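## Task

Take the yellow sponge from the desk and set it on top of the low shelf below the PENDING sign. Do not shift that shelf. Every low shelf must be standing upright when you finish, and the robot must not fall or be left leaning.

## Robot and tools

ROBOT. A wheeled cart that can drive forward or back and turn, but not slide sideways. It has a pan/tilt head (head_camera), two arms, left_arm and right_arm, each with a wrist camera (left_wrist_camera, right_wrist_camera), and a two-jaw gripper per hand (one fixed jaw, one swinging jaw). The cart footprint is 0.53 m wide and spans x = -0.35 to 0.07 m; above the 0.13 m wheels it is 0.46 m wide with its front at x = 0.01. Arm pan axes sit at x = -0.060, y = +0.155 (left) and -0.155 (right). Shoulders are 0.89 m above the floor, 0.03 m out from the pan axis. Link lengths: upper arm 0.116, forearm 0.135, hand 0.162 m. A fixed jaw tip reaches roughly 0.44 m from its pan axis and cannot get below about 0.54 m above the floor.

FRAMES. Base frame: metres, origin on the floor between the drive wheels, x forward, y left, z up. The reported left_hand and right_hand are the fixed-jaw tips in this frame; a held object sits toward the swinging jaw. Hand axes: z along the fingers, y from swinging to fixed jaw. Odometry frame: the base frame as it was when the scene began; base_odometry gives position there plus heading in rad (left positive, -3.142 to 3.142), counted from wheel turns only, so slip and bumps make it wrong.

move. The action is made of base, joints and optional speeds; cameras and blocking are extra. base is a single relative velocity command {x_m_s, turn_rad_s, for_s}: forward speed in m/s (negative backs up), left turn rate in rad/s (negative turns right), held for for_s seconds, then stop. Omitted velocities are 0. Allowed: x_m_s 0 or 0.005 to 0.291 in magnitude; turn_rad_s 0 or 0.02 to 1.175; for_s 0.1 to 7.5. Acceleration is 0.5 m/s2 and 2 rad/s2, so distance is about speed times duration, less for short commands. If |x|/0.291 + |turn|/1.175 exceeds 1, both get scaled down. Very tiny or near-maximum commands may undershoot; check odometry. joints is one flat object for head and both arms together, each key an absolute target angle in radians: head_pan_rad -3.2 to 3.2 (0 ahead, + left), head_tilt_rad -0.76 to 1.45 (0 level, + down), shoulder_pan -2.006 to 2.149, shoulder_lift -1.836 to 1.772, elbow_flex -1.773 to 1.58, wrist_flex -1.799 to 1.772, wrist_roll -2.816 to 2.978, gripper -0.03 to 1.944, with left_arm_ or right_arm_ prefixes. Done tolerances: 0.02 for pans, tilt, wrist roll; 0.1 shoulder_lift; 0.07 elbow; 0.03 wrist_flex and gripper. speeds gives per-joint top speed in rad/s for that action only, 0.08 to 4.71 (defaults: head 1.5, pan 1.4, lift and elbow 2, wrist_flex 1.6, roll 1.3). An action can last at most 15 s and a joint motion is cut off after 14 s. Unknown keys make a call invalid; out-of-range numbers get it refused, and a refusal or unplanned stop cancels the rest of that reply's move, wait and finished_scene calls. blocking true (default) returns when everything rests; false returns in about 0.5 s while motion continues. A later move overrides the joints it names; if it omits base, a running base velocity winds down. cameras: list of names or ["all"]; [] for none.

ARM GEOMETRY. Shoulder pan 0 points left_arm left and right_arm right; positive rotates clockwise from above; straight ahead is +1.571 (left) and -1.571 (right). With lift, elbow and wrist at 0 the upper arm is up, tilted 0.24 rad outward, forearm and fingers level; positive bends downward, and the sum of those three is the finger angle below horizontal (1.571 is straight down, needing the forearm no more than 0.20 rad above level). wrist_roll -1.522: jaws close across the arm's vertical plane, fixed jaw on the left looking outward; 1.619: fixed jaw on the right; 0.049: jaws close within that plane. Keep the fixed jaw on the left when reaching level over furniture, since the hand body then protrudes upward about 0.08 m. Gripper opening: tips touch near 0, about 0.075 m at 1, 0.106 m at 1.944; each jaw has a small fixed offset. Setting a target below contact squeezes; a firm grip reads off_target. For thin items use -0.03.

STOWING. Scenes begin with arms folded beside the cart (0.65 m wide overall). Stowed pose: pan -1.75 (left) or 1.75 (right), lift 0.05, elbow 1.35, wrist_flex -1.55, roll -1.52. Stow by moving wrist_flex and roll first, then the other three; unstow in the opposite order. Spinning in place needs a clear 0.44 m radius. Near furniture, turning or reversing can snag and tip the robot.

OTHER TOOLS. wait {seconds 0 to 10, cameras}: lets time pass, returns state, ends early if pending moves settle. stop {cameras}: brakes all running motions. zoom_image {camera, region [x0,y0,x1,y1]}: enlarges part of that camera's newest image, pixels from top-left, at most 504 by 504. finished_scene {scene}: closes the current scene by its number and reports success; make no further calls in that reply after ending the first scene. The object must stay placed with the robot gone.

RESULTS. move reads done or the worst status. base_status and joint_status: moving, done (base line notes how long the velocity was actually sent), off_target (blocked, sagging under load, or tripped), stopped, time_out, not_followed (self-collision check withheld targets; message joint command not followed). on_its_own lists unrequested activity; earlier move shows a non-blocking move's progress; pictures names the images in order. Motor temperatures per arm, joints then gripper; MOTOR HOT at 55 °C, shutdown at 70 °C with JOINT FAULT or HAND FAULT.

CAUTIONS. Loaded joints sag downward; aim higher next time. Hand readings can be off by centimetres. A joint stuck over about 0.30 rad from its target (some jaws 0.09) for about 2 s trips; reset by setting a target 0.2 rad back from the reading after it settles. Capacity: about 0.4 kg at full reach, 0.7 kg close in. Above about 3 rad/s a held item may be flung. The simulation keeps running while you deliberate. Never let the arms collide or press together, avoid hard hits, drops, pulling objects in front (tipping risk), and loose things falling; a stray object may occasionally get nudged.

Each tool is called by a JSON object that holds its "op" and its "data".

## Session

{"op": "move", "data": {"joints": {"head_pan_rad": 0.0, "head_tilt_rad": 0.25}, "cameras": ["head_camera"]}}

{"op": "move", "data": {"joints": {"head_pan_rad": -0.8}, "speeds": {"head_pan_rad": 4}, "cameras": ["head_camera"]}}

{"op": "move", "data": {"joints": {"head_pan_rad": -1.6}, "speeds": {"head_pan_rad": 4}, "cameras": ["head_camera"]}}

{"op": "move", "data": {"joints": {"head_pan_rad": -2.4}, "speeds": {"head_pan_rad": 4}, "cameras": ["head_camera"]}}

{"op": "move", "data": {"joints": {"head_pan_rad": -3.15}, "speeds": {"head_pan_rad": 4}, "cameras": ["head_camera"]}}

{"op": "move", "data": {"joints": {"head_pan_rad": 0.8}, "speeds": {"head_pan_rad": 4}, "cameras": ["head_camera"]}}

{"op": "move", "data": {"joints": {"head_pan_rad": 1.6}, "speeds": {"head_pan_rad": 4}, "cameras": ["head_camera"]}}

{"op": "move", "data": {"joints": {"head_pan_rad": 2.4}, "speeds": {"head_pan_rad": 4}, "cameras": ["head_camera"]}}

Scene clock: 0.93 s.
Motor temperatures (°C): left_arm=[29 30 29 30 30 29] | right_arm=[29 27 26 26 29 28]
move: done
base_odometry: x=+0.000 y=+0.000 heading=+0.000
base_status: not commanded
joint_positions: head_pan_rad=+0.000 head_tilt_rad=+0.242 left_arm_shoulder_pan_rad=+0.002 left_arm_shoulder_lift_rad=-1.688 left_arm_elbow_flex_rad=+1.459 left_arm_wrist_flex_rad=+0.984 left_arm_wrist_roll_rad=-0.001 left_arm_gripper_rad=+0.000 right_arm_shoulder_pan_rad=+0.004 right_arm_shoulder_lift_rad=-1.732 right_arm_elbow_flex_rad=+1.485 right_arm_wrist_flex_rad=+1.015 right_arm_wrist_roll_rad=+0.000 right_arm_gripper_rad=+0.000
joint_status: all done
left_hand: x=-0.0597 y=+0.3120 z=+0.8286 quat_wxyz=(+0.397, -0.918, +0.023, +0.009) (m; base frame)
right_hand: x=-0.0607 y=-0.3093 z=+0.8243 quat_wxyz=(+0.009, +0.024, +0.920, -0.391) (m; base frame)
pictures: head_camera
Images, in order (width x height): head_camera 644x476.

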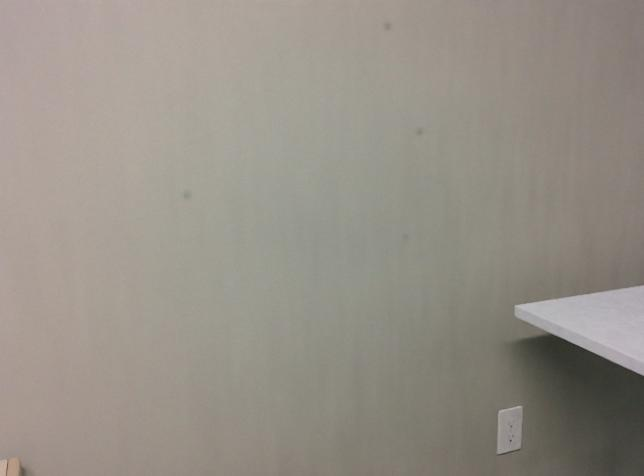

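Scene clock: 1.83 s.
move: done
base_odometry: x=+0.000 y=+0.000 heading=+0.000
base_status: not commanded
joint_positions: head_pan_rad=-0.790 head_tilt_rad=+0.242 left_arm_shoulder_pan_rad=+0.002 left_arm_shoulder_lift_rad=-1.688 left_arm_elbow_flex_rad=+1.459 left_arm_wrist_flex_rad=+0.984 left_arm_wrist_roll_rad=-0.001 left_arm_gripper_rad=+0.000 right_arm_shoulder_pan_rad=+0.004 right_arm_shoulder_lift_rad=-1.732 right_arm_elbow_flex_rad=+1.485 right_arm_wrist_flex_rad=+1.015 right_arm_wrist_roll_rad=+0.000 right_arm_gripper_rad=+0.000
joint_status: all done
left_hand: x=-0.0597 y=+0.3120 z=+0.8286 quat_wxyz=(+0.397, -0.918, +0.023, +0.009) (m; base frame)
right_hand: x=-0.0607 y=-0.3093 z=+0.8243 quat_wxyz=(+0.009, +0.024, +0.920, -0.391) (m; base frame)
pictures: head_camera
Images, in order (width x height): head_camera 644x476.

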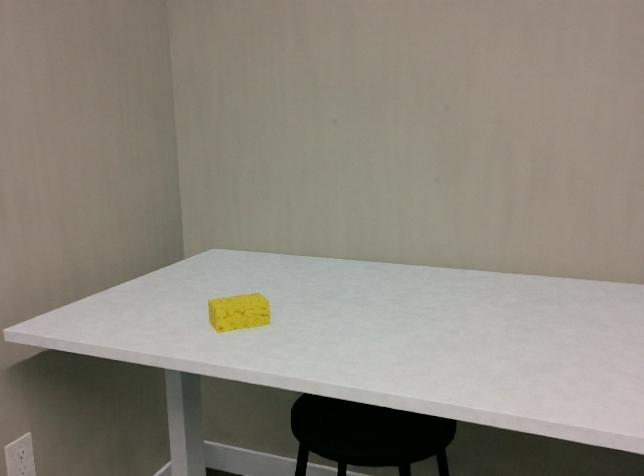

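Scene clock: 2.73 s.
move: done
base_odometry: x=+0.000 y=+0.000 heading=+0.000
base_status: not commanded
joint_positions: head_pan_rad=-1.591 head_tilt_rad=+0.242 left_arm_shoulder_pan_rad=+0.002 left_arm_shoulder_lift_rad=-1.688 left_arm_elbow_flex_rad=+1.459 left_arm_wrist_flex_rad=+0.984 left_arm_wrist_roll_rad=-0.001 left_arm_gripper_rad=+0.000 right_arm_shoulder_pan_rad=+0.004 right_arm_shoulder_lift_rad=-1.732 right_arm_elbow_flex_rad=+1.485 right_arm_wrist_flex_rad=+1.015 right_arm_wrist_roll_rad=+0.000 right_arm_gripper_rad=+0.000
joint_status: all done
left_hand: x=-0.0597 y=+0.3120 z=+0.8286 quat_wxyz=(+0.397, -0.918, +0.023, +0.009) (m; base frame)
right_hand: x=-0.0607 y=-0.3093 z=+0.8243 quat_wxyz=(+0.009, +0.024, +0.920, -0.391) (m; base frame)
pictures: head_camera
Images, in order (width x height): head_camera 644x476.

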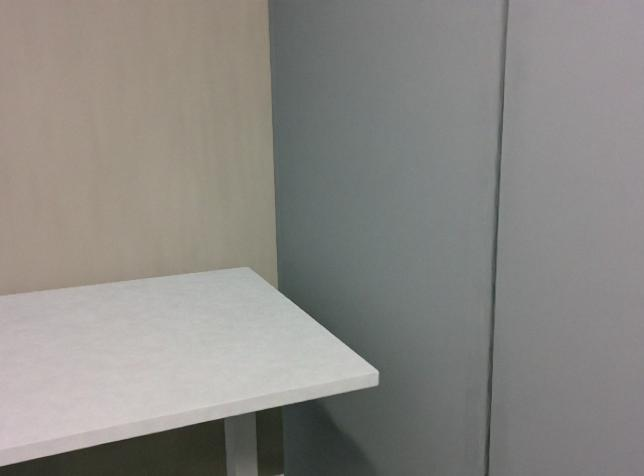

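Scene clock: 3.63 s.
move: done
base_odometry: x=+0.000 y=+0.000 heading=+0.000
base_status: not commanded
joint_positions: head_pan_rad=-2.392 head_tilt_rad=+0.242 left_arm_shoulder_pan_rad=+0.002 left_arm_shoulder_lift_rad=-1.688 left_arm_elbow_flex_rad=+1.459 left_arm_wrist_flex_rad=+0.984 left_arm_wrist_roll_rad=-0.001 left_arm_gripper_rad=+0.000 right_arm_shoulder_pan_rad=+0.004 right_arm_shoulder_lift_rad=-1.732 right_arm_elbow_flex_rad=+1.485 right_arm_wrist_flex_rad=+1.015 right_arm_wrist_roll_rad=+0.000 right_arm_gripper_rad=+0.000
joint_status: all done
left_hand: x=-0.0597 y=+0.3120 z=+0.8286 quat_wxyz=(+0.397, -0.918, +0.023, +0.009) (m; base frame)
right_hand: x=-0.0607 y=-0.3093 z=+0.8243 quat_wxyz=(+0.009, +0.024, +0.920, -0.391) (m; base frame)
pictures: head_camera
Images, in order (width x height): head_camera 644x476.

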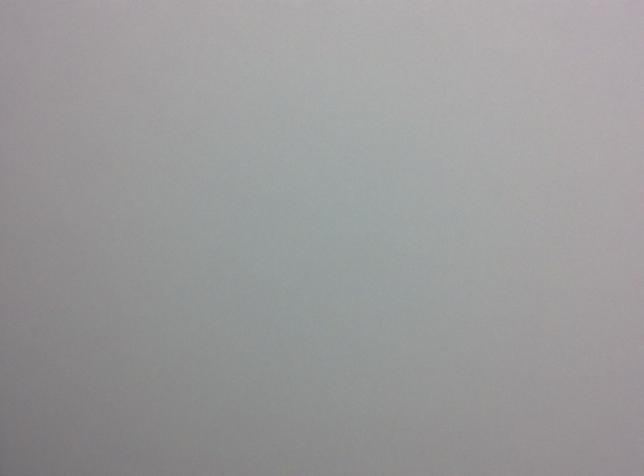

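Scene clock: 4.50 s.
move: done
base_odometry: x=+0.000 y=+0.000 heading=+0.000
base_status: not commanded
joint_positions: head_pan_rad=-3.140 head_tilt_rad=+0.242 left_arm_shoulder_pan_rad=+0.002 left_arm_shoulder_lift_rad=-1.688 left_arm_elbow_flex_rad=+1.459 left_arm_wrist_flex_rad=+0.984 left_arm_wrist_roll_rad=-0.001 left_arm_gripper_rad=+0.000 right_arm_shoulder_pan_rad=+0.004 right_arm_shoulder_lift_rad=-1.732 right_arm_elbow_flex_rad=+1.485 right_arm_wrist_flex_rad=+1.015 right_arm_wrist_roll_rad=+0.000 right_arm_gripper_rad=+0.000
joint_status: all done
left_hand: x=-0.0597 y=+0.3120 z=+0.8286 quat_wxyz=(+0.397, -0.918, +0.023, +0.009) (m; base frame)
right_hand: x=-0.0607 y=-0.3093 z=+0.8243 quat_wxyz=(+0.009, +0.024, +0.920, -0.391) (m; base frame)
pictures: head_camera
Images, in order (width x height): head_camera 644x476.

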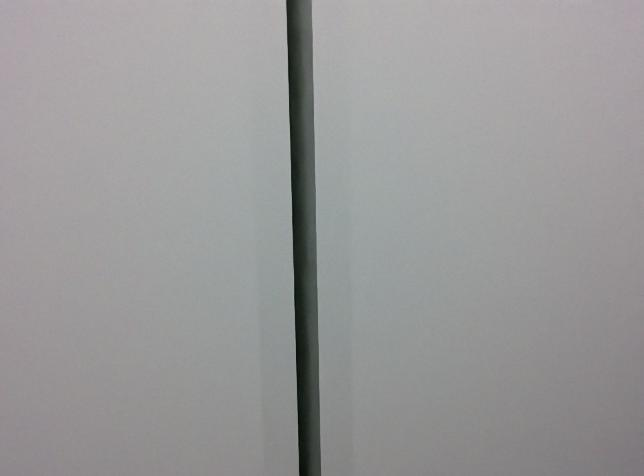

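Scene clock: 6.20 s.
move: done
base_odometry: x=+0.000 y=+0.000 heading=+0.000
base_status: not commanded
joint_positions: head_pan_rad=+0.790 head_tilt_rad=+0.242 left_arm_shoulder_pan_rad=+0.002 left_arm_shoulder_lift_rad=-1.688 left_arm_elbow_flex_rad=+1.459 left_arm_wrist_flex_rad=+0.984 left_arm_wrist_roll_rad=-0.001 left_arm_gripper_rad=+0.000 right_arm_shoulder_pan_rad=+0.004 right_arm_shoulder_lift_rad=-1.732 right_arm_elbow_flex_rad=+1.485 right_arm_wrist_flex_rad=+1.015 right_arm_wrist_roll_rad=+0.000 right_arm_gripper_rad=+0.000
joint_status: all done
left_hand: x=-0.0597 y=+0.3120 z=+0.8286 quat_wxyz=(+0.397, -0.918, +0.023, +0.009) (m; base frame)
right_hand: x=-0.0607 y=-0.3093 z=+0.8243 quat_wxyz=(+0.009, +0.024, +0.920, -0.391) (m; base frame)
pictures: head_camera
Images, in order (width x height): head_camera 644x476.

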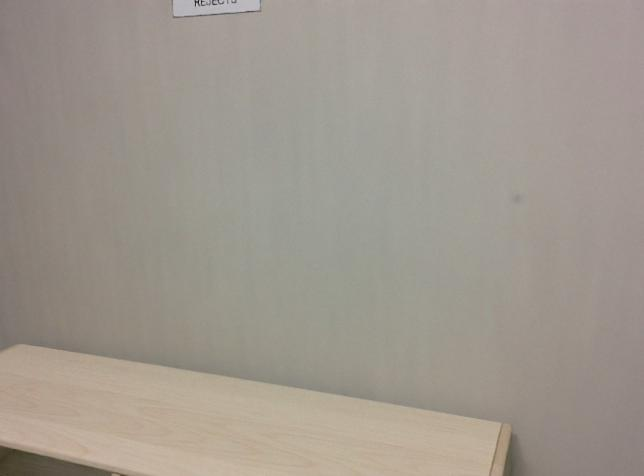

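Scene clock: 7.10 s.
move: done
base_odometry: x=+0.000 y=+0.000 heading=+0.000
base_status: not commanded
joint_positions: head_pan_rad=+1.589 head_tilt_rad=+0.242 left_arm_shoulder_pan_rad=+0.002 left_arm_shoulder_lift_rad=-1.688 left_arm_elbow_flex_rad=+1.459 left_arm_wrist_flex_rad=+0.984 left_arm_wrist_roll_rad=-0.001 left_arm_gripper_rad=+0.000 right_arm_shoulder_pan_rad=+0.004 right_arm_shoulder_lift_rad=-1.732 right_arm_elbow_flex_rad=+1.485 right_arm_wrist_flex_rad=+1.015 right_arm_wrist_roll_rad=+0.000 right_arm_gripper_rad=+0.000
joint_status: all done
left_hand: x=-0.0597 y=+0.3120 z=+0.8286 quat_wxyz=(+0.397, -0.918, +0.023, +0.009) (m; base frame)
right_hand: x=-0.0607 y=-0.3093 z=+0.8243 quat_wxyz=(+0.009, +0.024, +0.920, -0.391) (m; base frame)
pictures: head_camera
Images, in order (width x height): head_camera 644x476.

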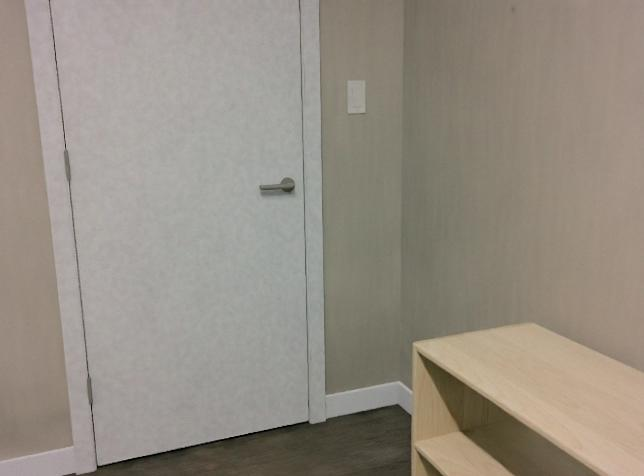

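Scene clock: 8.00 s.
move: done
base_odometry: x=+0.000 y=+0.000 heading=+0.000
base_status: not commanded
joint_positions: head_pan_rad=+2.390 head_tilt_rad=+0.242 left_arm_shoulder_pan_rad=+0.002 left_arm_shoulder_lift_rad=-1.688 left_arm_elbow_flex_rad=+1.459 left_arm_wrist_flex_rad=+0.984 left_arm_wrist_roll_rad=-0.001 left_arm_gripper_rad=+0.000 right_arm_shoulder_pan_rad=+0.004 right_arm_shoulder_lift_rad=-1.732 right_arm_elbow_flex_rad=+1.485 right_arm_wrist_flex_rad=+1.015 right_arm_wrist_roll_rad=+0.000 right_arm_gripper_rad=+0.000
joint_status: all done
left_hand: x=-0.0597 y=+0.3120 z=+0.8286 quat_wxyz=(+0.397, -0.918, +0.023, +0.009) (m; base frame)
right_hand: x=-0.0607 y=-0.3093 z=+0.8243 quat_wxyz=(+0.009, +0.024, +0.920, -0.391) (m; base frame)
pictures: head_camera
Images, in order (width x height): head_camera 644x476.

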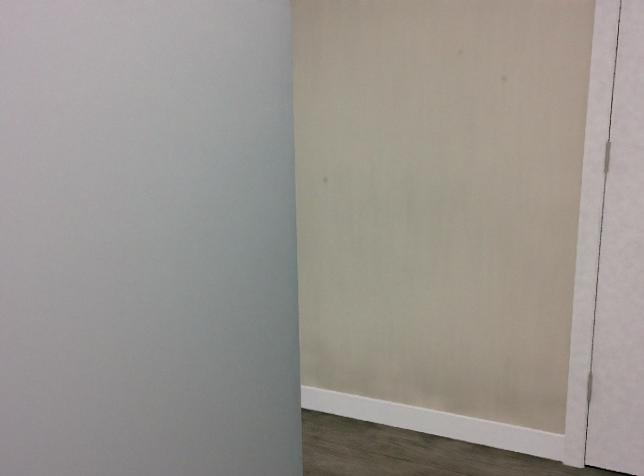

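{"op": "move", "data": {"base": {"turn_rad_s":-0.65,"for_s":0.6}, "joints": {"head_pan_rad":0,"head_tilt_rad":0.5}}}

{"op": "move", "data": {"base": {"x_m_s":0.25,"for_s":2.0}}}

{"op": "move", "data": {"base": {"turn_rad_s":-0.75,"for_s":1.0}, "cameras": ["head_camera"]}}

Scene clock: 50.40 s.
move: done
base_odometry: x=+0.000 y=+0.000 heading=-0.389
base_status: done (sent for 0.6 of 0.6 s)
joint_positions: head_pan_rad=+0.009 head_tilt_rad=+0.493 left_arm_shoulder_pan_rad=+0.002 left_arm_shoulder_lift_rad=-1.688 left_arm_elbow_flex_rad=+1.459 left_arm_wrist_flex_rad=+0.984 left_arm_wrist_roll_rad=-0.001 left_arm_gripper_rad=+0.000 right_arm_shoulder_pan_rad=+0.003 right_arm_shoulder_lift_rad=-1.732 right_arm_elbow_flex_rad=+1.485 right_arm_wrist_flex_rad=+1.015 right_arm_wrist_roll_rad=+0.000 right_arm_gripper_rad=+0.000
joint_status: all done
left_hand: x=-0.0597 y=+0.3120 z=+0.8286 quat_wxyz=(+0.397, -0.918, +0.023, +0.009) (m; base frame)
right_hand: x=-0.0604 y=-0.3093 z=+0.8243 quat_wxyz=(+0.009, +0.024, +0.920, -0.391) (m; base frame)
pictures: none

Scene clock: 53.57 s.
move: done
base_odometry: x=+0.462 y=-0.191 heading=-0.391
base_status: done (sent for 2 of 2 s)
joint_positions: head_pan_rad=+0.009 head_tilt_rad=+0.493 left_arm_shoulder_pan_rad=-0.003 left_arm_shoulder_lift_rad=-1.688 left_arm_elbow_flex_rad=+1.459 left_arm_wrist_flex_rad=+0.984 left_arm_wrist_roll_rad=-0.001 left_arm_gripper_rad=+0.000 right_arm_shoulder_pan_rad=-0.002 right_arm_shoulder_lift_rad=-1.732 right_arm_elbow_flex_rad=+1.485 right_arm_wrist_flex_rad=+1.015 right_arm_wrist_roll_rad=+0.000 right_arm_gripper_rad=+0.000
joint_status: not commanded
left_hand: x=-0.0604 y=+0.3120 z=+0.8286 quat_wxyz=(+0.397, -0.918, +0.021, +0.010) (m; base frame)
right_hand: x=-0.0597 y=-0.3093 z=+0.8243 quat_wxyz=(+0.010, +0.021, +0.920, -0.390) (m; base frame)
pictures: none

Scene clock: 55.37 s.
move: done
base_odometry: x=+0.462 y=-0.191 heading=-1.139
base_status: done (sent for 1 of 1 s)
joint_positions: head_pan_rad=+0.009 head_tilt_rad=+0.493 left_arm_shoulder_pan_rad=+0.002 left_arm_shoulder_lift_rad=-1.688 left_arm_elbow_flex_rad=+1.459 left_arm_wrist_flex_rad=+0.984 left_arm_wrist_roll_rad=-0.001 left_arm_gripper_rad=+0.000 right_arm_shoulder_pan_rad=+0.003 right_arm_shoulder_lift_rad=-1.732 right_arm_elbow_flex_rad=+1.485 right_arm_wrist_flex_rad=+1.015 right_arm_wrist_roll_rad=+0.000 right_arm_gripper_rad=+0.000
joint_status: not commanded
left_hand: x=-0.0597 y=+0.3120 z=+0.8286 quat_wxyz=(+0.397, -0.918, +0.023, +0.009) (m; base frame)
right_hand: x=-0.0604 y=-0.3093 z=+0.8243 quat_wxyz=(+0.009, +0.024, +0.920, -0.391) (m; base frame)
pictures: head_camera
Images, in order (width x height): head_camera 644x476.

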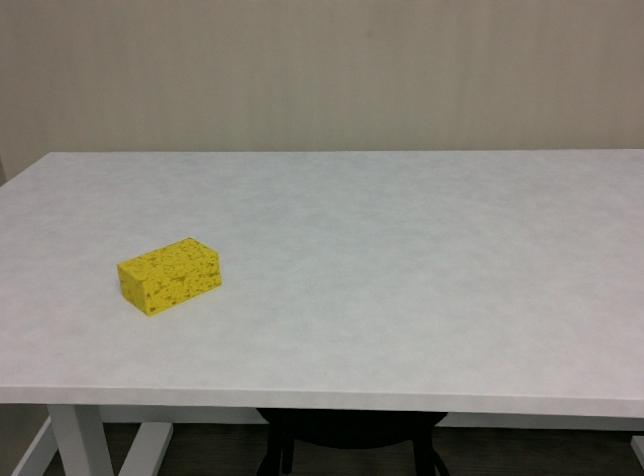

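{"op": "move", "data": {"joints": {"head_pan_rad":0.9,"head_tilt_rad":0.6}, "cameras": ["head_camera"]}}

{"op": "move", "data": {"joints": {"head_pan_rad":1.8,"head_tilt_rad":0.6}, "cameras": ["head_camera"]}}

{"op": "move", "data": {"joints": {"head_pan_rad":0.3,"head_tilt_rad":1.0}, "cameras": ["head_camera"]}}

Scene clock: 90.30 s.
move: done
base_odometry: x=+0.462 y=-0.191 heading=-1.139
base_status: not commanded
joint_positions: head_pan_rad=+0.890 head_tilt_rad=+0.593 left_arm_shoulder_pan_rad=+0.002 left_arm_shoulder_lift_rad=-1.688 left_arm_elbow_flex_rad=+1.459 left_arm_wrist_flex_rad=+0.984 left_arm_wrist_roll_rad=-0.001 left_arm_gripper_rad=+0.000 right_arm_shoulder_pan_rad=+0.003 right_arm_shoulder_lift_rad=-1.732 right_arm_elbow_flex_rad=+1.485 right_arm_wrist_flex_rad=+1.015 right_arm_wrist_roll_rad=+0.000 right_arm_gripper_rad=+0.000
joint_status: all done
left_hand: x=-0.0597 y=+0.3120 z=+0.8286 quat_wxyz=(+0.397, -0.918, +0.023, +0.009) (m; base frame)
right_hand: x=-0.0604 y=-0.3093 z=+0.8243 quat_wxyz=(+0.009, +0.024, +0.920, -0.391) (m; base frame)
pictures: head_camera
Images, in order (width x height): head_camera 644x476.

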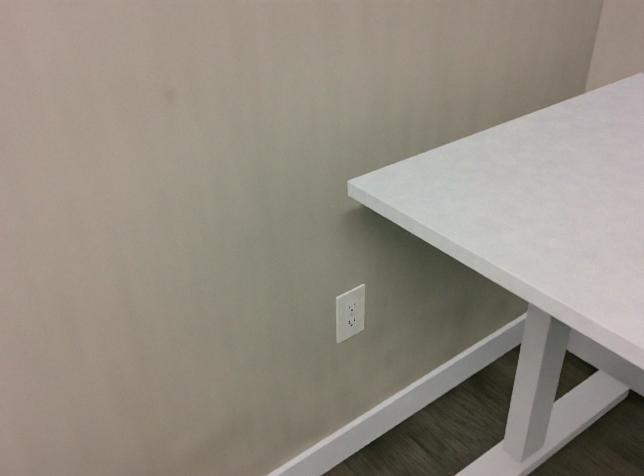

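Scene clock: 91.70 s.
move: done
base_odometry: x=+0.462 y=-0.191 heading=-1.139
base_status: not commanded
joint_positions: head_pan_rad=+1.789 head_tilt_rad=+0.593 left_arm_shoulder_pan_rad=+0.002 left_arm_shoulder_lift_rad=-1.688 left_arm_elbow_flex_rad=+1.459 left_arm_wrist_flex_rad=+0.984 left_arm_wrist_roll_rad=-0.001 left_arm_gripper_rad=+0.000 right_arm_shoulder_pan_rad=+0.003 right_arm_shoulder_lift_rad=-1.732 right_arm_elbow_flex_rad=+1.485 right_arm_wrist_flex_rad=+1.015 right_arm_wrist_roll_rad=+0.000 right_arm_gripper_rad=+0.000
joint_status: all done
left_hand: x=-0.0597 y=+0.3120 z=+0.8286 quat_wxyz=(+0.397, -0.918, +0.023, +0.009) (m; base frame)
right_hand: x=-0.0604 y=-0.3093 z=+0.8243 quat_wxyz=(+0.009, +0.024, +0.920, -0.391) (m; base frame)
pictures: head_camera
Images, in order (width x height): head_camera 644x476.

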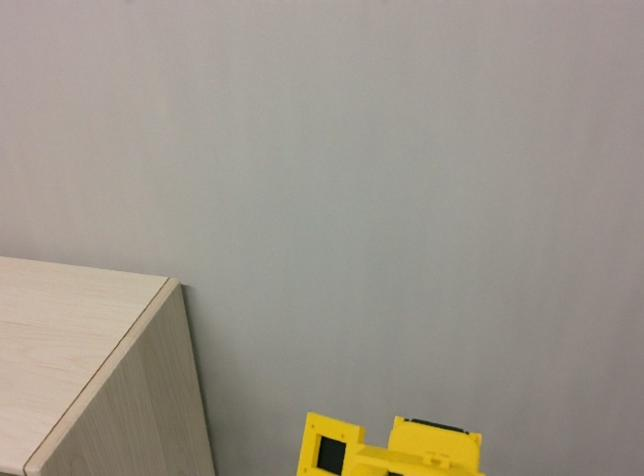

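Scene clock: 93.50 s.
move: done
base_odometry: x=+0.462 y=-0.191 heading=-1.139
base_status: not commanded
joint_positions: head_pan_rad=+0.310 head_tilt_rad=+0.994 left_arm_shoulder_pan_rad=+0.002 left_arm_shoulder_lift_rad=-1.688 left_arm_elbow_flex_rad=+1.459 left_arm_wrist_flex_rad=+0.984 left_arm_wrist_roll_rad=-0.001 left_arm_gripper_rad=+0.000 right_arm_shoulder_pan_rad=+0.003 right_arm_shoulder_lift_rad=-1.732 right_arm_elbow_flex_rad=+1.485 right_arm_wrist_flex_rad=+1.015 right_arm_wrist_roll_rad=+0.000 right_arm_gripper_rad=+0.000
joint_status: all done
left_hand: x=-0.0597 y=+0.3120 z=+0.8286 quat_wxyz=(+0.397, -0.918, +0.023, +0.009) (m; base frame)
right_hand: x=-0.0604 y=-0.3093 z=+0.8243 quat_wxyz=(+0.009, +0.024, +0.920, -0.391) (m; base frame)
pictures: head_camera
Images, in order (width x height): head_camera 644x476.

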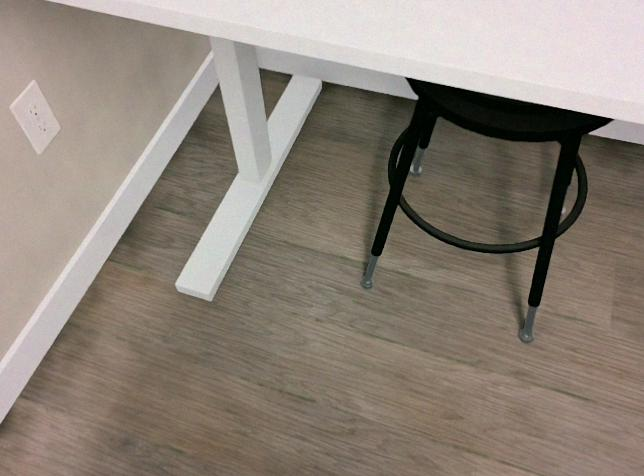

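{"op": "move", "data": {"joints": {"left_arm_shoulder_lift_rad":0.1,"left_arm_elbow_flex_rad":-0.6,"left_arm_wrist_flex_rad":1.0,"left_arm_wrist_roll_rad":-1.522,"left_arm_gripper_rad":1.9,"head_pan_rad":0.15,"head_tilt_rad":0.75}}}

{"op": "move", "data": {"joints": {"left_arm_shoulder_pan_rad":1.7}}}

{"op": "move", "data": {"base": {"turn_rad_s":0.76,"for_s":1.5}}}

{"op": "move", "data": {"base": {"x_m_s":0.2,"for_s":1.43}}}

{"op": "move", "data": {"base": {"turn_rad_s":-0.76,"for_s":1.5}, "cameras": ["head_camera"]}}

Scene clock: 136.43 s.
move: done
base_odometry: x=+0.462 y=-0.191 heading=-1.139
base_status: not commanded
joint_positions: head_pan_rad=+0.160 head_tilt_rad=+0.764 left_arm_shoulder_pan_rad=+0.002 left_arm_shoulder_lift_rad=+0.106 left_arm_elbow_flex_rad=-0.564 left_arm_wrist_flex_rad=+0.998 left_arm_wrist_roll_rad=-1.518 left_arm_gripper_rad=+1.891 right_arm_shoulder_pan_rad=+0.003 right_arm_shoulder_lift_rad=-1.732 right_arm_elbow_flex_rad=+1.485 right_arm_wrist_flex_rad=+1.015 right_arm_wrist_roll_rad=+0.000 right_arm_gripper_rad=+0.000
joint_status: all done
left_hand: x=-0.0672 y=+0.4815 z=+0.9845 quat_wxyz=(+0.350, -0.616, +0.614, +0.348) (m; base frame)
right_hand: x=-0.0604 y=-0.3093 z=+0.8243 quat_wxyz=(+0.009, +0.024, +0.920, -0.391) (m; base frame)
pictures: none

Scene clock: 138.40 s.
move: done
base_odometry: x=+0.462 y=-0.191 heading=-1.139
base_status: not commanded
joint_positions: head_pan_rad=+0.159 head_tilt_rad=+0.764 left_arm_shoulder_pan_rad=+1.692 left_arm_shoulder_lift_rad=+0.106 left_arm_elbow_flex_rad=-0.564 left_arm_wrist_flex_rad=+0.998 left_arm_wrist_roll_rad=-1.527 left_arm_gripper_rad=+1.891 right_arm_shoulder_pan_rad=+0.003 right_arm_shoulder_lift_rad=-1.732 right_arm_elbow_flex_rad=+1.485 right_arm_wrist_flex_rad=+1.015 right_arm_wrist_roll_rad=+0.000 right_arm_gripper_rad=+0.000
joint_status: all done
left_hand: x=+0.2651 y=+0.1232 z=+0.9845 quat_wxyz=(+0.492, +0.055, +0.868, -0.029) (m; base frame)
right_hand: x=-0.0604 y=-0.3093 z=+0.8243 quat_wxyz=(+0.009, +0.024, +0.920, -0.391) (m; base frame)
pictures: none

Scene clock: 140.67 s.
move: done
base_odometry: x=+0.462 y=-0.191 heading=-0.001
base_status: done (sent for 1.5 of 1.5 s)
joint_positions: head_pan_rad=+0.159 head_tilt_rad=+0.764 left_arm_shoulder_pan_rad=+1.692 left_arm_shoulder_lift_rad=+0.106 left_arm_elbow_flex_rad=-0.564 left_arm_wrist_flex_rad=+0.998 left_arm_wrist_roll_rad=-1.527 left_arm_gripper_rad=+1.891 right_arm_shoulder_pan_rad=-0.002 right_arm_shoulder_lift_rad=-1.732 right_arm_elbow_flex_rad=+1.485 right_arm_wrist_flex_rad=+1.015 right_arm_wrist_roll_rad=+0.000 right_arm_gripper_rad=+0.000
joint_status: not commanded
left_hand: x=+0.2651 y=+0.1232 z=+0.9845 quat_wxyz=(+0.492, +0.055, +0.868, -0.029) (m; base frame)
right_hand: x=-0.0597 y=-0.3093 z=+0.8243 quat_wxyz=(+0.010, +0.021, +0.920, -0.390) (m; base frame)
pictures: none

Scene clock: 143.10 s.
move: done
base_odometry: x=+0.749 y=-0.190 heading=+0.002
base_status: done (sent for 1.43 of 1.43 s)
joint_positions: head_pan_rad=+0.159 head_tilt_rad=+0.763 left_arm_shoulder_pan_rad=+1.692 left_arm_shoulder_lift_rad=+0.106 left_arm_elbow_flex_rad=-0.566 left_arm_wrist_flex_rad=+0.998 left_arm_wrist_roll_rad=-1.527 left_arm_gripper_rad=+1.891 right_arm_shoulder_pan_rad=+0.001 right_arm_shoulder_lift_rad=-1.732 right_arm_elbow_flex_rad=+1.485 right_arm_wrist_flex_rad=+1.015 right_arm_wrist_roll_rad=+0.000 right_arm_gripper_rad=+0.000
joint_status: not commanded
left_hand: x=+0.2651 y=+0.1231 z=+0.9849 quat_wxyz=(+0.493, +0.055, +0.868, -0.029) (m; base frame)
right_hand: x=-0.0602 y=-0.3093 z=+0.8243 quat_wxyz=(+0.009, +0.023, +0.920, -0.391) (m; base frame)
pictures: none

Scene clock: 145.37 s.
move: done
base_odometry: x=+0.748 y=-0.190 heading=-1.139
base_status: done (sent for 1.5 of 1.5 s)
joint_positions: head_pan_rad=+0.159 head_tilt_rad=+0.763 left_arm_shoulder_pan_rad=+1.701 left_arm_shoulder_lift_rad=+0.106 left_arm_elbow_flex_rad=-0.566 left_arm_wrist_flex_rad=+0.998 left_arm_wrist_roll_rad=-1.527 left_arm_gripper_rad=+1.891 right_arm_shoulder_pan_rad=+0.003 right_arm_shoulder_lift_rad=-1.732 right_arm_elbow_flex_rad=+1.485 right_arm_wrist_flex_rad=+1.015 right_arm_wrist_roll_rad=+0.000 right_arm_gripper_rad=+0.000
joint_status: not commanded
left_hand: x=+0.2648 y=+0.1202 z=+0.9849 quat_wxyz=(+0.493, +0.059, +0.868, -0.031) (m; base frame)
right_hand: x=-0.0604 y=-0.3093 z=+0.8243 quat_wxyz=(+0.009, +0.024, +0.920, -0.391) (m; base frame)
pictures: head_camera
Images, in order (width x height): head_camera 644x476.

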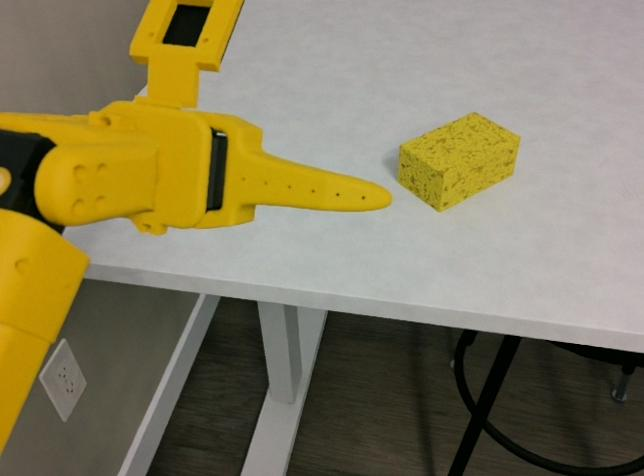

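{"op": "move", "data": {"base": {"x_m_s":0.15,"for_s":1.27}, "joints": {"head_pan_rad":0.0,"head_tilt_rad":0.8}}}

{"op": "move", "data": {"base": {"turn_rad_s":-0.3,"for_s":1.0}}}

{"op": "move", "data": {"joints": {"left_arm_shoulder_pan_rad":1.62}}}

{"op": "move", "data": {"joints": {"left_arm_shoulder_lift_rad":0.66,"left_arm_elbow_flex_rad":-0.18,"left_arm_wrist_flex_rad":0.03}, "speeds": {"left_arm_shoulder_lift_rad":0.6,"left_arm_elbow_flex_rad":0.6,"left_arm_wrist_flex_rad":0.9}, "cameras": ["head_camera","left_wrist_camera"]}}

Scene clock: 216.33 s.
move: done
base_odometry: x=+0.827 y=-0.364 heading=-1.142
base_status: done (sent for 1.27 of 1.27 s)
joint_positions: head_pan_rad=+0.009 head_tilt_rad=+0.794 left_arm_shoulder_pan_rad=+1.701 left_arm_shoulder_lift_rad=+0.106 left_arm_elbow_flex_rad=-0.566 left_arm_wrist_flex_rad=+0.998 left_arm_wrist_roll_rad=-1.527 left_arm_gripper_rad=+1.891 right_arm_shoulder_pan_rad=+0.001 right_arm_shoulder_lift_rad=-1.732 right_arm_elbow_flex_rad=+1.485 right_arm_wrist_flex_rad=+1.015 right_arm_wrist_roll_rad=+0.000 right_arm_gripper_rad=+0.000
joint_status: all done
left_hand: x=+0.2648 y=+0.1202 z=+0.9849 quat_wxyz=(+0.493, +0.059, +0.868, -0.031) (m; base frame)
right_hand: x=-0.0602 y=-0.3093 z=+0.8243 quat_wxyz=(+0.009, +0.023, +0.920, -0.391) (m; base frame)
pictures: none

Scene clock: 217.93 s.
move: done
base_odometry: x=+0.827 y=-0.363 heading=-1.441
base_status: done (sent for 1 of 1 s)
joint_positions: head_pan_rad=+0.009 head_tilt_rad=+0.794 left_arm_shoulder_pan_rad=+1.701 left_arm_shoulder_lift_rad=+0.106 left_arm_elbow_flex_rad=-0.566 left_arm_wrist_flex_rad=+0.998 left_arm_wrist_roll_rad=-1.527 left_arm_gripper_rad=+1.891 right_arm_shoulder_pan_rad=+0.001 right_arm_shoulder_lift_rad=-1.732 right_arm_elbow_flex_rad=+1.485 right_arm_wrist_flex_rad=+1.015 right_arm_wrist_roll_rad=+0.000 right_arm_gripper_rad=+0.000
joint_status: not commanded
left_hand: x=+0.2648 y=+0.1202 z=+0.9849 quat_wxyz=(+0.493, +0.059, +0.868, -0.031) (m; base frame)
right_hand: x=-0.0602 y=-0.3093 z=+0.8243 quat_wxyz=(+0.009, +0.023, +0.920, -0.391) (m; base frame)
pictures: none

Scene clock: 218.87 s.
move: done
base_odometry: x=+0.827 y=-0.363 heading=-1.441
base_status: not commanded
joint_positions: head_pan_rad=+0.009 head_tilt_rad=+0.794 left_arm_shoulder_pan_rad=+1.622 left_arm_shoulder_lift_rad=+0.106 left_arm_elbow_flex_rad=-0.566 left_arm_wrist_flex_rad=+0.998 left_arm_wrist_roll_rad=-1.527 left_arm_gripper_rad=+1.891 right_arm_shoulder_pan_rad=+0.001 right_arm_shoulder_lift_rad=-1.732 right_arm_elbow_flex_rad=+1.485 right_arm_wrist_flex_rad=+1.015 right_arm_wrist_roll_rad=+0.000 right_arm_gripper_rad=+0.000
joint_status: all done
left_hand: x=+0.2665 y=+0.1461 z=+0.9849 quat_wxyz=(+0.493, +0.024, +0.869, -0.011) (m; base frame)
right_hand: x=-0.0602 y=-0.3093 z=+0.8243 quat_wxyz=(+0.009, +0.023, +0.920, -0.391) (m; base frame)
pictures: none

Scene clock: 220.60 s.
move: done
base_odometry: x=+0.827 y=-0.363 heading=-1.441
base_status: not commanded
joint_positions: head_pan_rad=+0.009 head_tilt_rad=+0.794 left_arm_shoulder_pan_rad=+1.622 left_arm_shoulder_lift_rad=+0.672 left_arm_elbow_flex_rad=-0.176 left_arm_wrist_flex_rad=+0.045 left_arm_wrist_roll_rad=-1.527 left_arm_gripper_rad=+1.891 right_arm_shoulder_pan_rad=+0.001 right_arm_shoulder_lift_rad=-1.732 right_arm_elbow_flex_rad=+1.485 right_arm_wrist_flex_rad=+1.015 right_arm_wrist_roll_rad=+0.000 right_arm_gripper_rad=+0.000
joint_status: all done
left_hand: x=+0.3209 y=+0.1434 z=+0.8220 quat_wxyz=(+0.492, +0.024, +0.870, -0.011) (m; base frame)
right_hand: x=-0.0602 y=-0.3093 z=+0.8243 quat_wxyz=(+0.009, +0.023, +0.920, -0.391) (m; base frame)
pictures: head_camera, left_wrist_camera
Images, in order (width x height): head_camera 644x476, left_wrist_camera 644x476.

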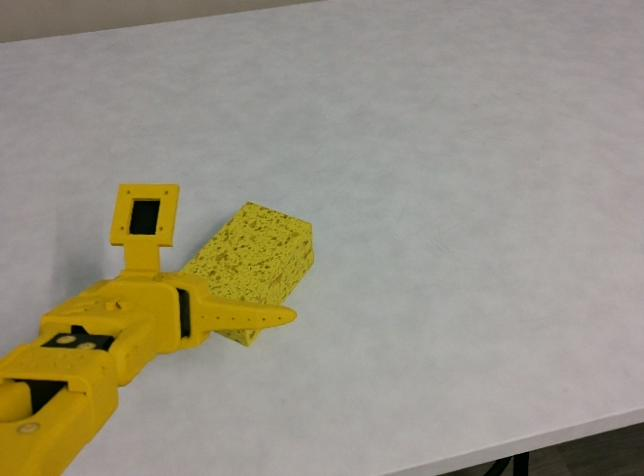

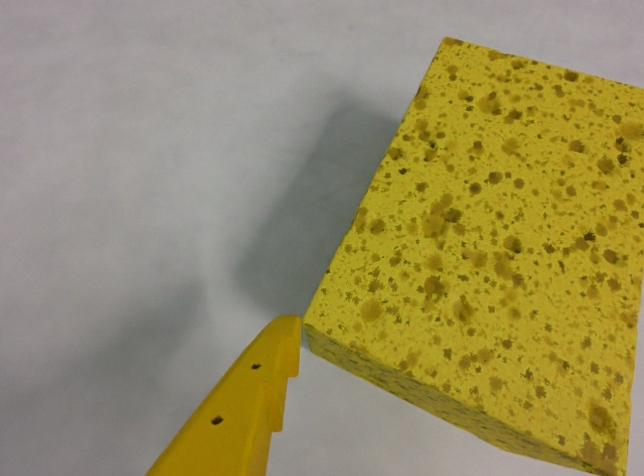

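{"op": "move", "data": {"joints": {"left_arm_shoulder_pan_rad":1.56,"left_arm_shoulder_lift_rad":0.68,"left_arm_elbow_flex_rad":-0.09,"left_arm_wrist_flex_rad":-0.03}, "speeds": {"left_arm_shoulder_lift_rad":0.3,"left_arm_elbow_flex_rad":0.3,"left_arm_wrist_flex_rad":0.3}, "cameras": ["left_wrist_camera"]}}

{"op": "move", "data": {"joints": {"left_arm_shoulder_lift_rad":1.17,"left_arm_elbow_flex_rad":-0.87,"left_arm_wrist_flex_rad":0.1}, "speeds": {"left_arm_shoulder_lift_rad":0.4,"left_arm_elbow_flex_rad":0.64,"left_arm_wrist_flex_rad":0.11}, "cameras": ["left_wrist_camera","head_camera"]}}

Scene clock: 235.23 s.
move: done
base_odometry: x=+0.827 y=-0.363 heading=-1.441
base_status: not commanded
joint_positions: head_pan_rad=+0.009 head_tilt_rad=+0.794 left_arm_shoulder_pan_rad=+1.560 left_arm_shoulder_lift_rad=+0.692 left_arm_elbow_flex_rad=-0.088 left_arm_wrist_flex_rad=-0.016 left_arm_wrist_roll_rad=-1.527 left_arm_gripper_rad=+1.891 right_arm_shoulder_pan_rad=+0.001 right_arm_shoulder_lift_rad=-1.732 right_arm_elbow_flex_rad=+1.485 right_arm_wrist_flex_rad=+1.015 right_arm_wrist_roll_rad=+0.000 right_arm_gripper_rad=+0.000
joint_status: all done
left_hand: x=+0.3112 y=+0.1667 z=+0.8013 quat_wxyz=(+0.472, -0.002, +0.882, +0.004) (m; base frame)
right_hand: x=-0.0602 y=-0.3093 z=+0.8243 quat_wxyz=(+0.009, +0.023, +0.920, -0.391) (m; base frame)
pictures: left_wrist_camera
Images, in order (width x height): left_wrist_camera 644x476.

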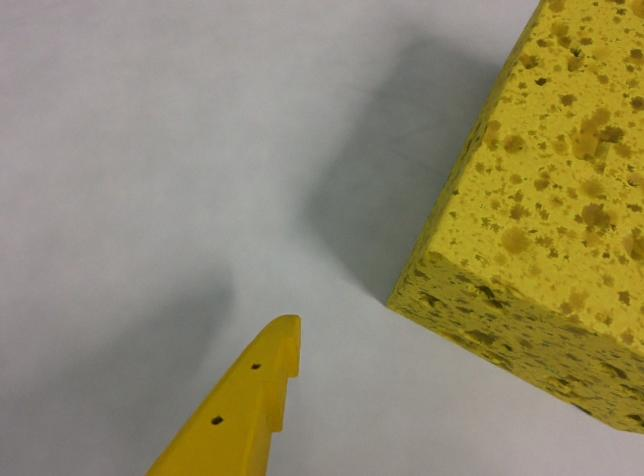

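Scene clock: 237.07 s.
move: done
base_odometry: x=+0.827 y=-0.363 heading=-1.441
base_status: not commanded
joint_positions: head_pan_rad=+0.009 head_tilt_rad=+0.794 left_arm_shoulder_pan_rad=+1.560 left_arm_shoulder_lift_rad=+1.188 left_arm_elbow_flex_rad=-0.832 left_arm_wrist_flex_rad=+0.097 left_arm_wrist_roll_rad=-1.527 left_arm_gripper_rad=+1.891 right_arm_shoulder_pan_rad=+0.001 right_arm_shoulder_lift_rad=-1.732 right_arm_elbow_flex_rad=+1.485 right_arm_wrist_flex_rad=+1.015 right_arm_wrist_roll_rad=+0.000 right_arm_gripper_rad=+0.000
joint_status: all done
left_hand: x=+0.3577 y=+0.1672 z=+0.7977 quat_wxyz=(+0.530, -0.002, +0.848, +0.004) (m; base frame)
right_hand: x=-0.0602 y=-0.3093 z=+0.8243 quat_wxyz=(+0.009, +0.023, +0.920, -0.391) (m; base frame)
pictures: head_camera, left_wrist_camera
Images, in order (width x height): head_camera 644x476, left_wrist_camera 644x476.

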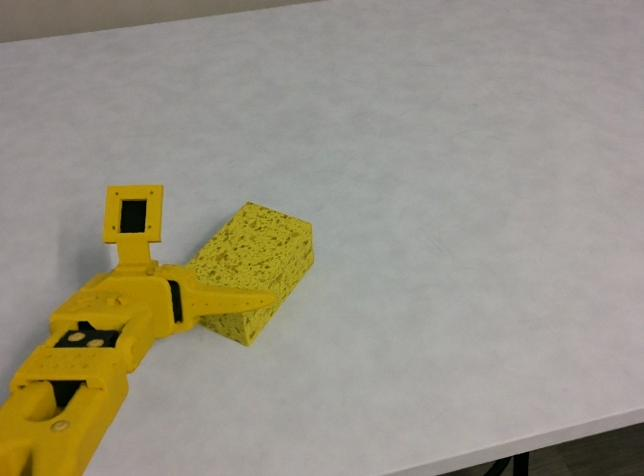

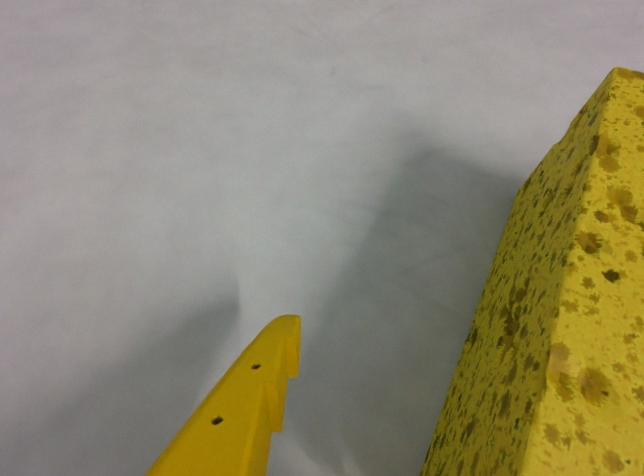

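{"op": "move", "data": {"joints": {"left_arm_shoulder_pan_rad":1.61}, "speeds": {"left_arm_shoulder_pan_rad":0.2}, "cameras": ["head_camera","left_wrist_camera"]}}

{"op": "zoom_image", "data": {"camera": "head_camera", "region": [150, 180, 350, 360]}}

Scene clock: 254.60 s.
move: done
base_odometry: x=+0.827 y=-0.363 heading=-1.441
base_status: not commanded
joint_positions: head_pan_rad=+0.009 head_tilt_rad=+0.794 left_arm_shoulder_pan_rad=+1.611 left_arm_shoulder_lift_rad=+1.188 left_arm_elbow_flex_rad=-0.832 left_arm_wrist_flex_rad=+0.097 left_arm_wrist_roll_rad=-1.527 left_arm_gripper_rad=+1.891 right_arm_shoulder_pan_rad=+0.001 right_arm_shoulder_lift_rad=-1.732 right_arm_elbow_flex_rad=+1.485 right_arm_wrist_flex_rad=+1.015 right_arm_wrist_roll_rad=+0.000 right_arm_gripper_rad=+0.000
joint_status: all done
left_hand: x=+0.3578 y=+0.1460 z=+0.7977 quat_wxyz=(+0.530, +0.019, +0.847, -0.009) (m; base frame)
right_hand: x=-0.0602 y=-0.3093 z=+0.8243 quat_wxyz=(+0.009, +0.023, +0.920, -0.391) (m; base frame)
pictures: head_camera, left_wrist_camera
Images, in order (width x height): head_camera 644x476, left_wrist_camera 644x476.

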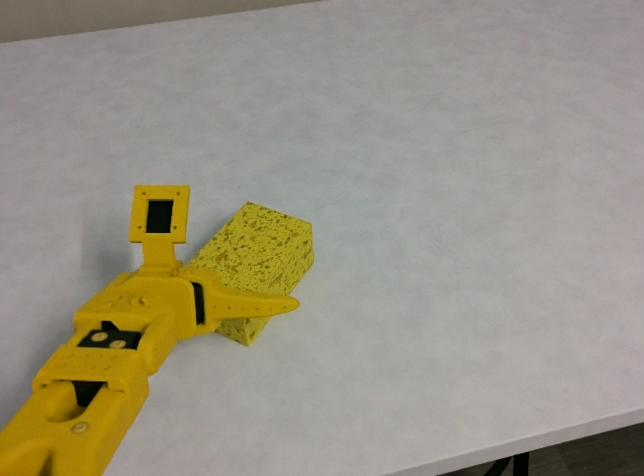

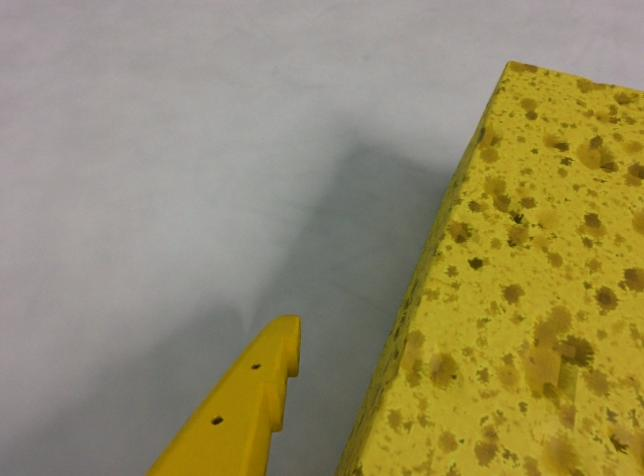

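Scaled by 2.520.

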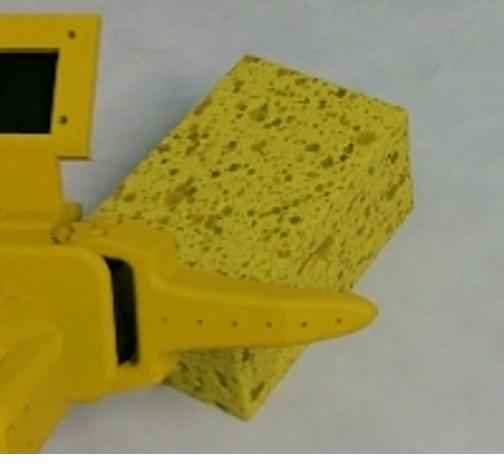

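{"op": "move", "data": {"joints": {"left_arm_shoulder_lift_rad":1.22,"left_arm_elbow_flex_rad":-0.86}, "speeds": {"left_arm_shoulder_lift_rad":0.3}}}

{"op": "move", "data": {"joints": {"left_arm_gripper_rad":0.5}, "cameras": ["head_camera","left_wrist_camera"]}}

Scene clock: 269.07 s.
move: done
base_odometry: x=+0.827 y=-0.363 heading=-1.441
base_status: not commanded
joint_positions: head_pan_rad=+0.009 head_tilt_rad=+0.794 left_arm_shoulder_pan_rad=+1.611 left_arm_shoulder_lift_rad=+1.238 left_arm_elbow_flex_rad=-0.832 left_arm_wrist_flex_rad=+0.097 left_arm_wrist_roll_rad=-1.527 left_arm_gripper_rad=+1.891 right_arm_shoulder_pan_rad=+0.001 right_arm_shoulder_lift_rad=-1.732 right_arm_elbow_flex_rad=+1.485 right_arm_wrist_flex_rad=+1.015 right_arm_wrist_roll_rad=+0.000 right_arm_gripper_rad=+0.000
joint_status: all done
left_hand: x=+0.3525 y=+0.1462 z=+0.7782 quat_wxyz=(+0.509, +0.019, +0.861, -0.009) (m; base frame)
right_hand: x=-0.0602 y=-0.3093 z=+0.8243 quat_wxyz=(+0.009, +0.023, +0.920, -0.391) (m; base frame)
pictures: none

Scene clock: 270.30 s.
move: off_target
base_odometry: x=+0.827 y=-0.363 heading=-1.441
base_status: not commanded
joint_positions: head_pan_rad=+0.009 head_tilt_rad=+0.794 left_arm_shoulder_pan_rad=+1.611 left_arm_shoulder_lift_rad=+1.238 left_arm_elbow_flex_rad=-0.832 left_arm_wrist_flex_rad=+0.097 left_arm_wrist_roll_rad=-1.527 left_arm_gripper_rad=+0.805 right_arm_shoulder_pan_rad=+0.001 right_arm_shoulder_lift_rad=-1.732 right_arm_elbow_flex_rad=+1.485 right_arm_wrist_flex_rad=+1.015 right_arm_wrist_roll_rad=+0.000 right_arm_gripper_rad=+0.000
joint_status: left_arm_gripper_rad off_target (ended at +0.805, target +0.500)
left_hand: x=+0.3525 y=+0.1462 z=+0.7782 quat_wxyz=(+0.509, +0.019, +0.861, -0.009) (m; base frame)
right_hand: x=-0.0602 y=-0.3093 z=+0.8243 quat_wxyz=(+0.009, +0.023, +0.920, -0.391) (m; base frame)
pictures: head_camera, left_wrist_camera
Images, in order (width x height): head_camera 644x476, left_wrist_camera 644x476.

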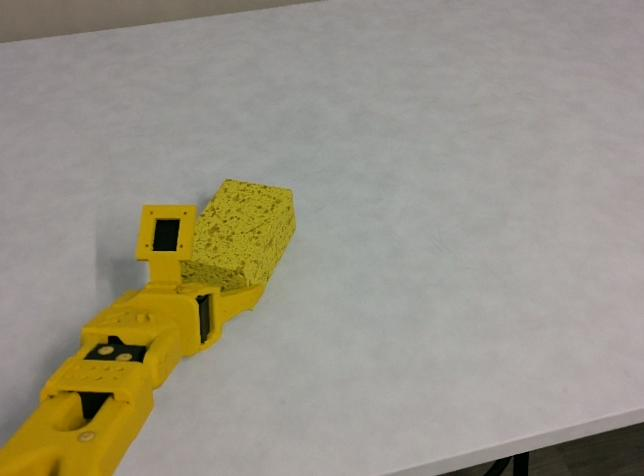

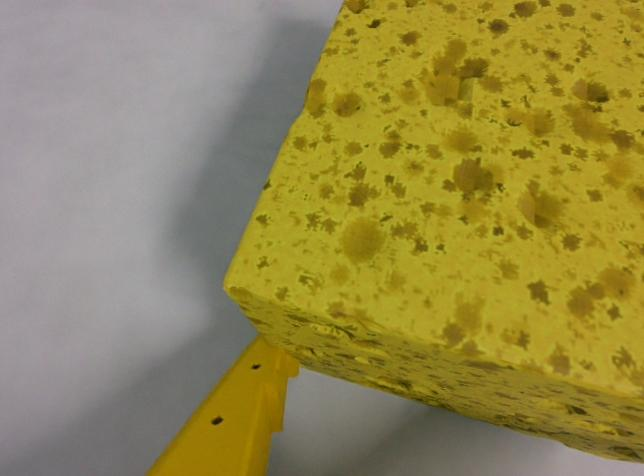

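{"op": "move", "data": {"joints": {"left_arm_gripper_rad":1.3}}}

{"op": "move", "data": {"joints": {"left_arm_shoulder_lift_rad":0.71,"left_arm_elbow_flex_rad":-0.14,"left_arm_wrist_flex_rad":-0.03}, "speeds": {"left_arm_shoulder_lift_rad":0.5,"left_arm_elbow_flex_rad":0.72,"left_arm_wrist_flex_rad":0.13}}}

{"op": "move", "data": {"joints": {"left_arm_gripper_rad":0.0}}}

{"op": "move", "data": {"joints": {"left_arm_shoulder_pan_rad":1.68}, "cameras": ["head_camera","left_wrist_camera"]}}

Scene clock: 311.53 s.
move: done
base_odometry: x=+0.827 y=-0.363 heading=-1.441
base_status: not commanded
joint_positions: head_pan_rad=+0.009 head_tilt_rad=+0.794 left_arm_shoulder_pan_rad=+1.603 left_arm_shoulder_lift_rad=+1.238 left_arm_elbow_flex_rad=-0.832 left_arm_wrist_flex_rad=+0.097 left_arm_wrist_roll_rad=-1.527 left_arm_gripper_rad=+1.292 right_arm_shoulder_pan_rad=+0.001 right_arm_shoulder_lift_rad=-1.732 right_arm_elbow_flex_rad=+1.485 right_arm_wrist_flex_rad=+1.015 right_arm_wrist_roll_rad=+0.000 right_arm_gripper_rad=+0.000
joint_status: all done
left_hand: x=+0.3525 y=+0.1494 z=+0.7782 quat_wxyz=(+0.509, +0.016, +0.861, -0.007) (m; base frame)
right_hand: x=-0.0602 y=-0.3093 z=+0.8243 quat_wxyz=(+0.009, +0.023, +0.920, -0.391) (m; base frame)
pictures: none

Scene clock: 313.13 s.
move: done
base_odometry: x=+0.827 y=-0.363 heading=-1.441
base_status: not commanded
joint_positions: head_pan_rad=+0.009 head_tilt_rad=+0.794 left_arm_shoulder_pan_rad=+1.603 left_arm_shoulder_lift_rad=+0.777 left_arm_elbow_flex_rad=-0.138 left_arm_wrist_flex_rad=-0.015 left_arm_wrist_roll_rad=-1.527 left_arm_gripper_rad=+1.292 right_arm_shoulder_pan_rad=+0.001 right_arm_shoulder_lift_rad=-1.732 right_arm_elbow_flex_rad=+1.485 right_arm_wrist_flex_rad=+1.015 right_arm_wrist_roll_rad=+0.000 right_arm_gripper_rad=+0.000
joint_status: all done
left_hand: x=+0.3108 y=+0.1507 z=+0.7844 quat_wxyz=(+0.456, +0.017, +0.890, -0.006) (m; base frame)
right_hand: x=-0.0602 y=-0.3093 z=+0.8243 quat_wxyz=(+0.009, +0.023, +0.920, -0.391) (m; base frame)
pictures: none

Scene clock: 314.30 s.
move: done
base_odometry: x=+0.827 y=-0.363 heading=-1.441
base_status: not commanded
joint_positions: head_pan_rad=+0.009 head_tilt_rad=+0.794 left_arm_shoulder_pan_rad=+1.603 left_arm_shoulder_lift_rad=+0.777 left_arm_elbow_flex_rad=-0.138 left_arm_wrist_flex_rad=-0.015 left_arm_wrist_roll_rad=-1.527 left_arm_gripper_rad=+0.006 right_arm_shoulder_pan_rad=+0.001 right_arm_shoulder_lift_rad=-1.732 right_arm_elbow_flex_rad=+1.485 right_arm_wrist_flex_rad=+1.015 right_arm_wrist_roll_rad=+0.000 right_arm_gripper_rad=+0.000
joint_status: all done
left_hand: x=+0.3108 y=+0.1507 z=+0.7844 quat_wxyz=(+0.456, +0.017, +0.890, -0.006) (m; base frame)
right_hand: x=-0.0602 y=-0.3093 z=+0.8243 quat_wxyz=(+0.009, +0.023, +0.920, -0.391) (m; base frame)
pictures: none

Scene clock: 315.23 s.
move: done
base_odometry: x=+0.827 y=-0.363 heading=-1.441
base_status: not commanded
joint_positions: head_pan_rad=+0.009 head_tilt_rad=+0.794 left_arm_shoulder_pan_rad=+1.677 left_arm_shoulder_lift_rad=+0.777 left_arm_elbow_flex_rad=-0.138 left_arm_wrist_flex_rad=-0.016 left_arm_wrist_roll_rad=-1.527 left_arm_gripper_rad=+0.006 right_arm_shoulder_pan_rad=+0.001 right_arm_shoulder_lift_rad=-1.732 right_arm_elbow_flex_rad=+1.485 right_arm_wrist_flex_rad=+1.015 right_arm_wrist_roll_rad=+0.000 right_arm_gripper_rad=+0.000
joint_status: all done
left_hand: x=+0.3097 y=+0.1234 z=+0.7846 quat_wxyz=(+0.456, +0.049, +0.888, -0.023) (m; base frame)
right_hand: x=-0.0602 y=-0.3093 z=+0.8243 quat_wxyz=(+0.009, +0.023, +0.920, -0.391) (m; base frame)
pictures: head_camera, left_wrist_camera
Images, in order (width x height): head_camera 644x476, left_wrist_camera 644x476.

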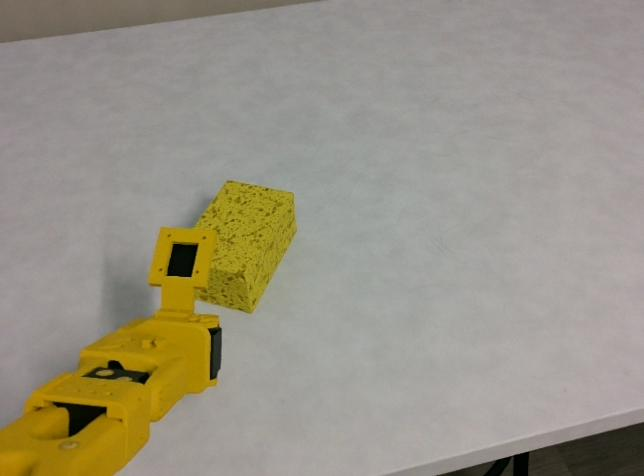

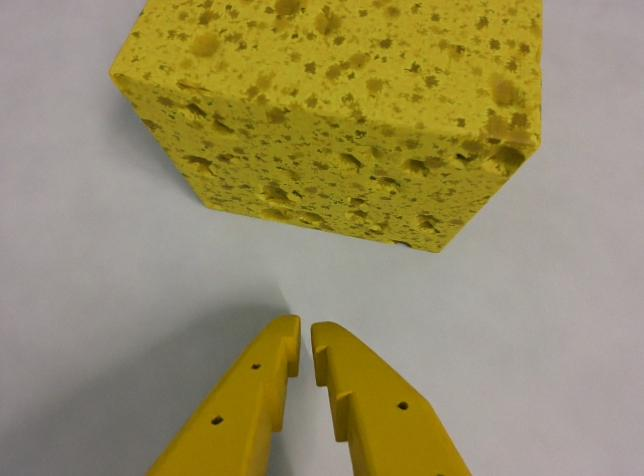

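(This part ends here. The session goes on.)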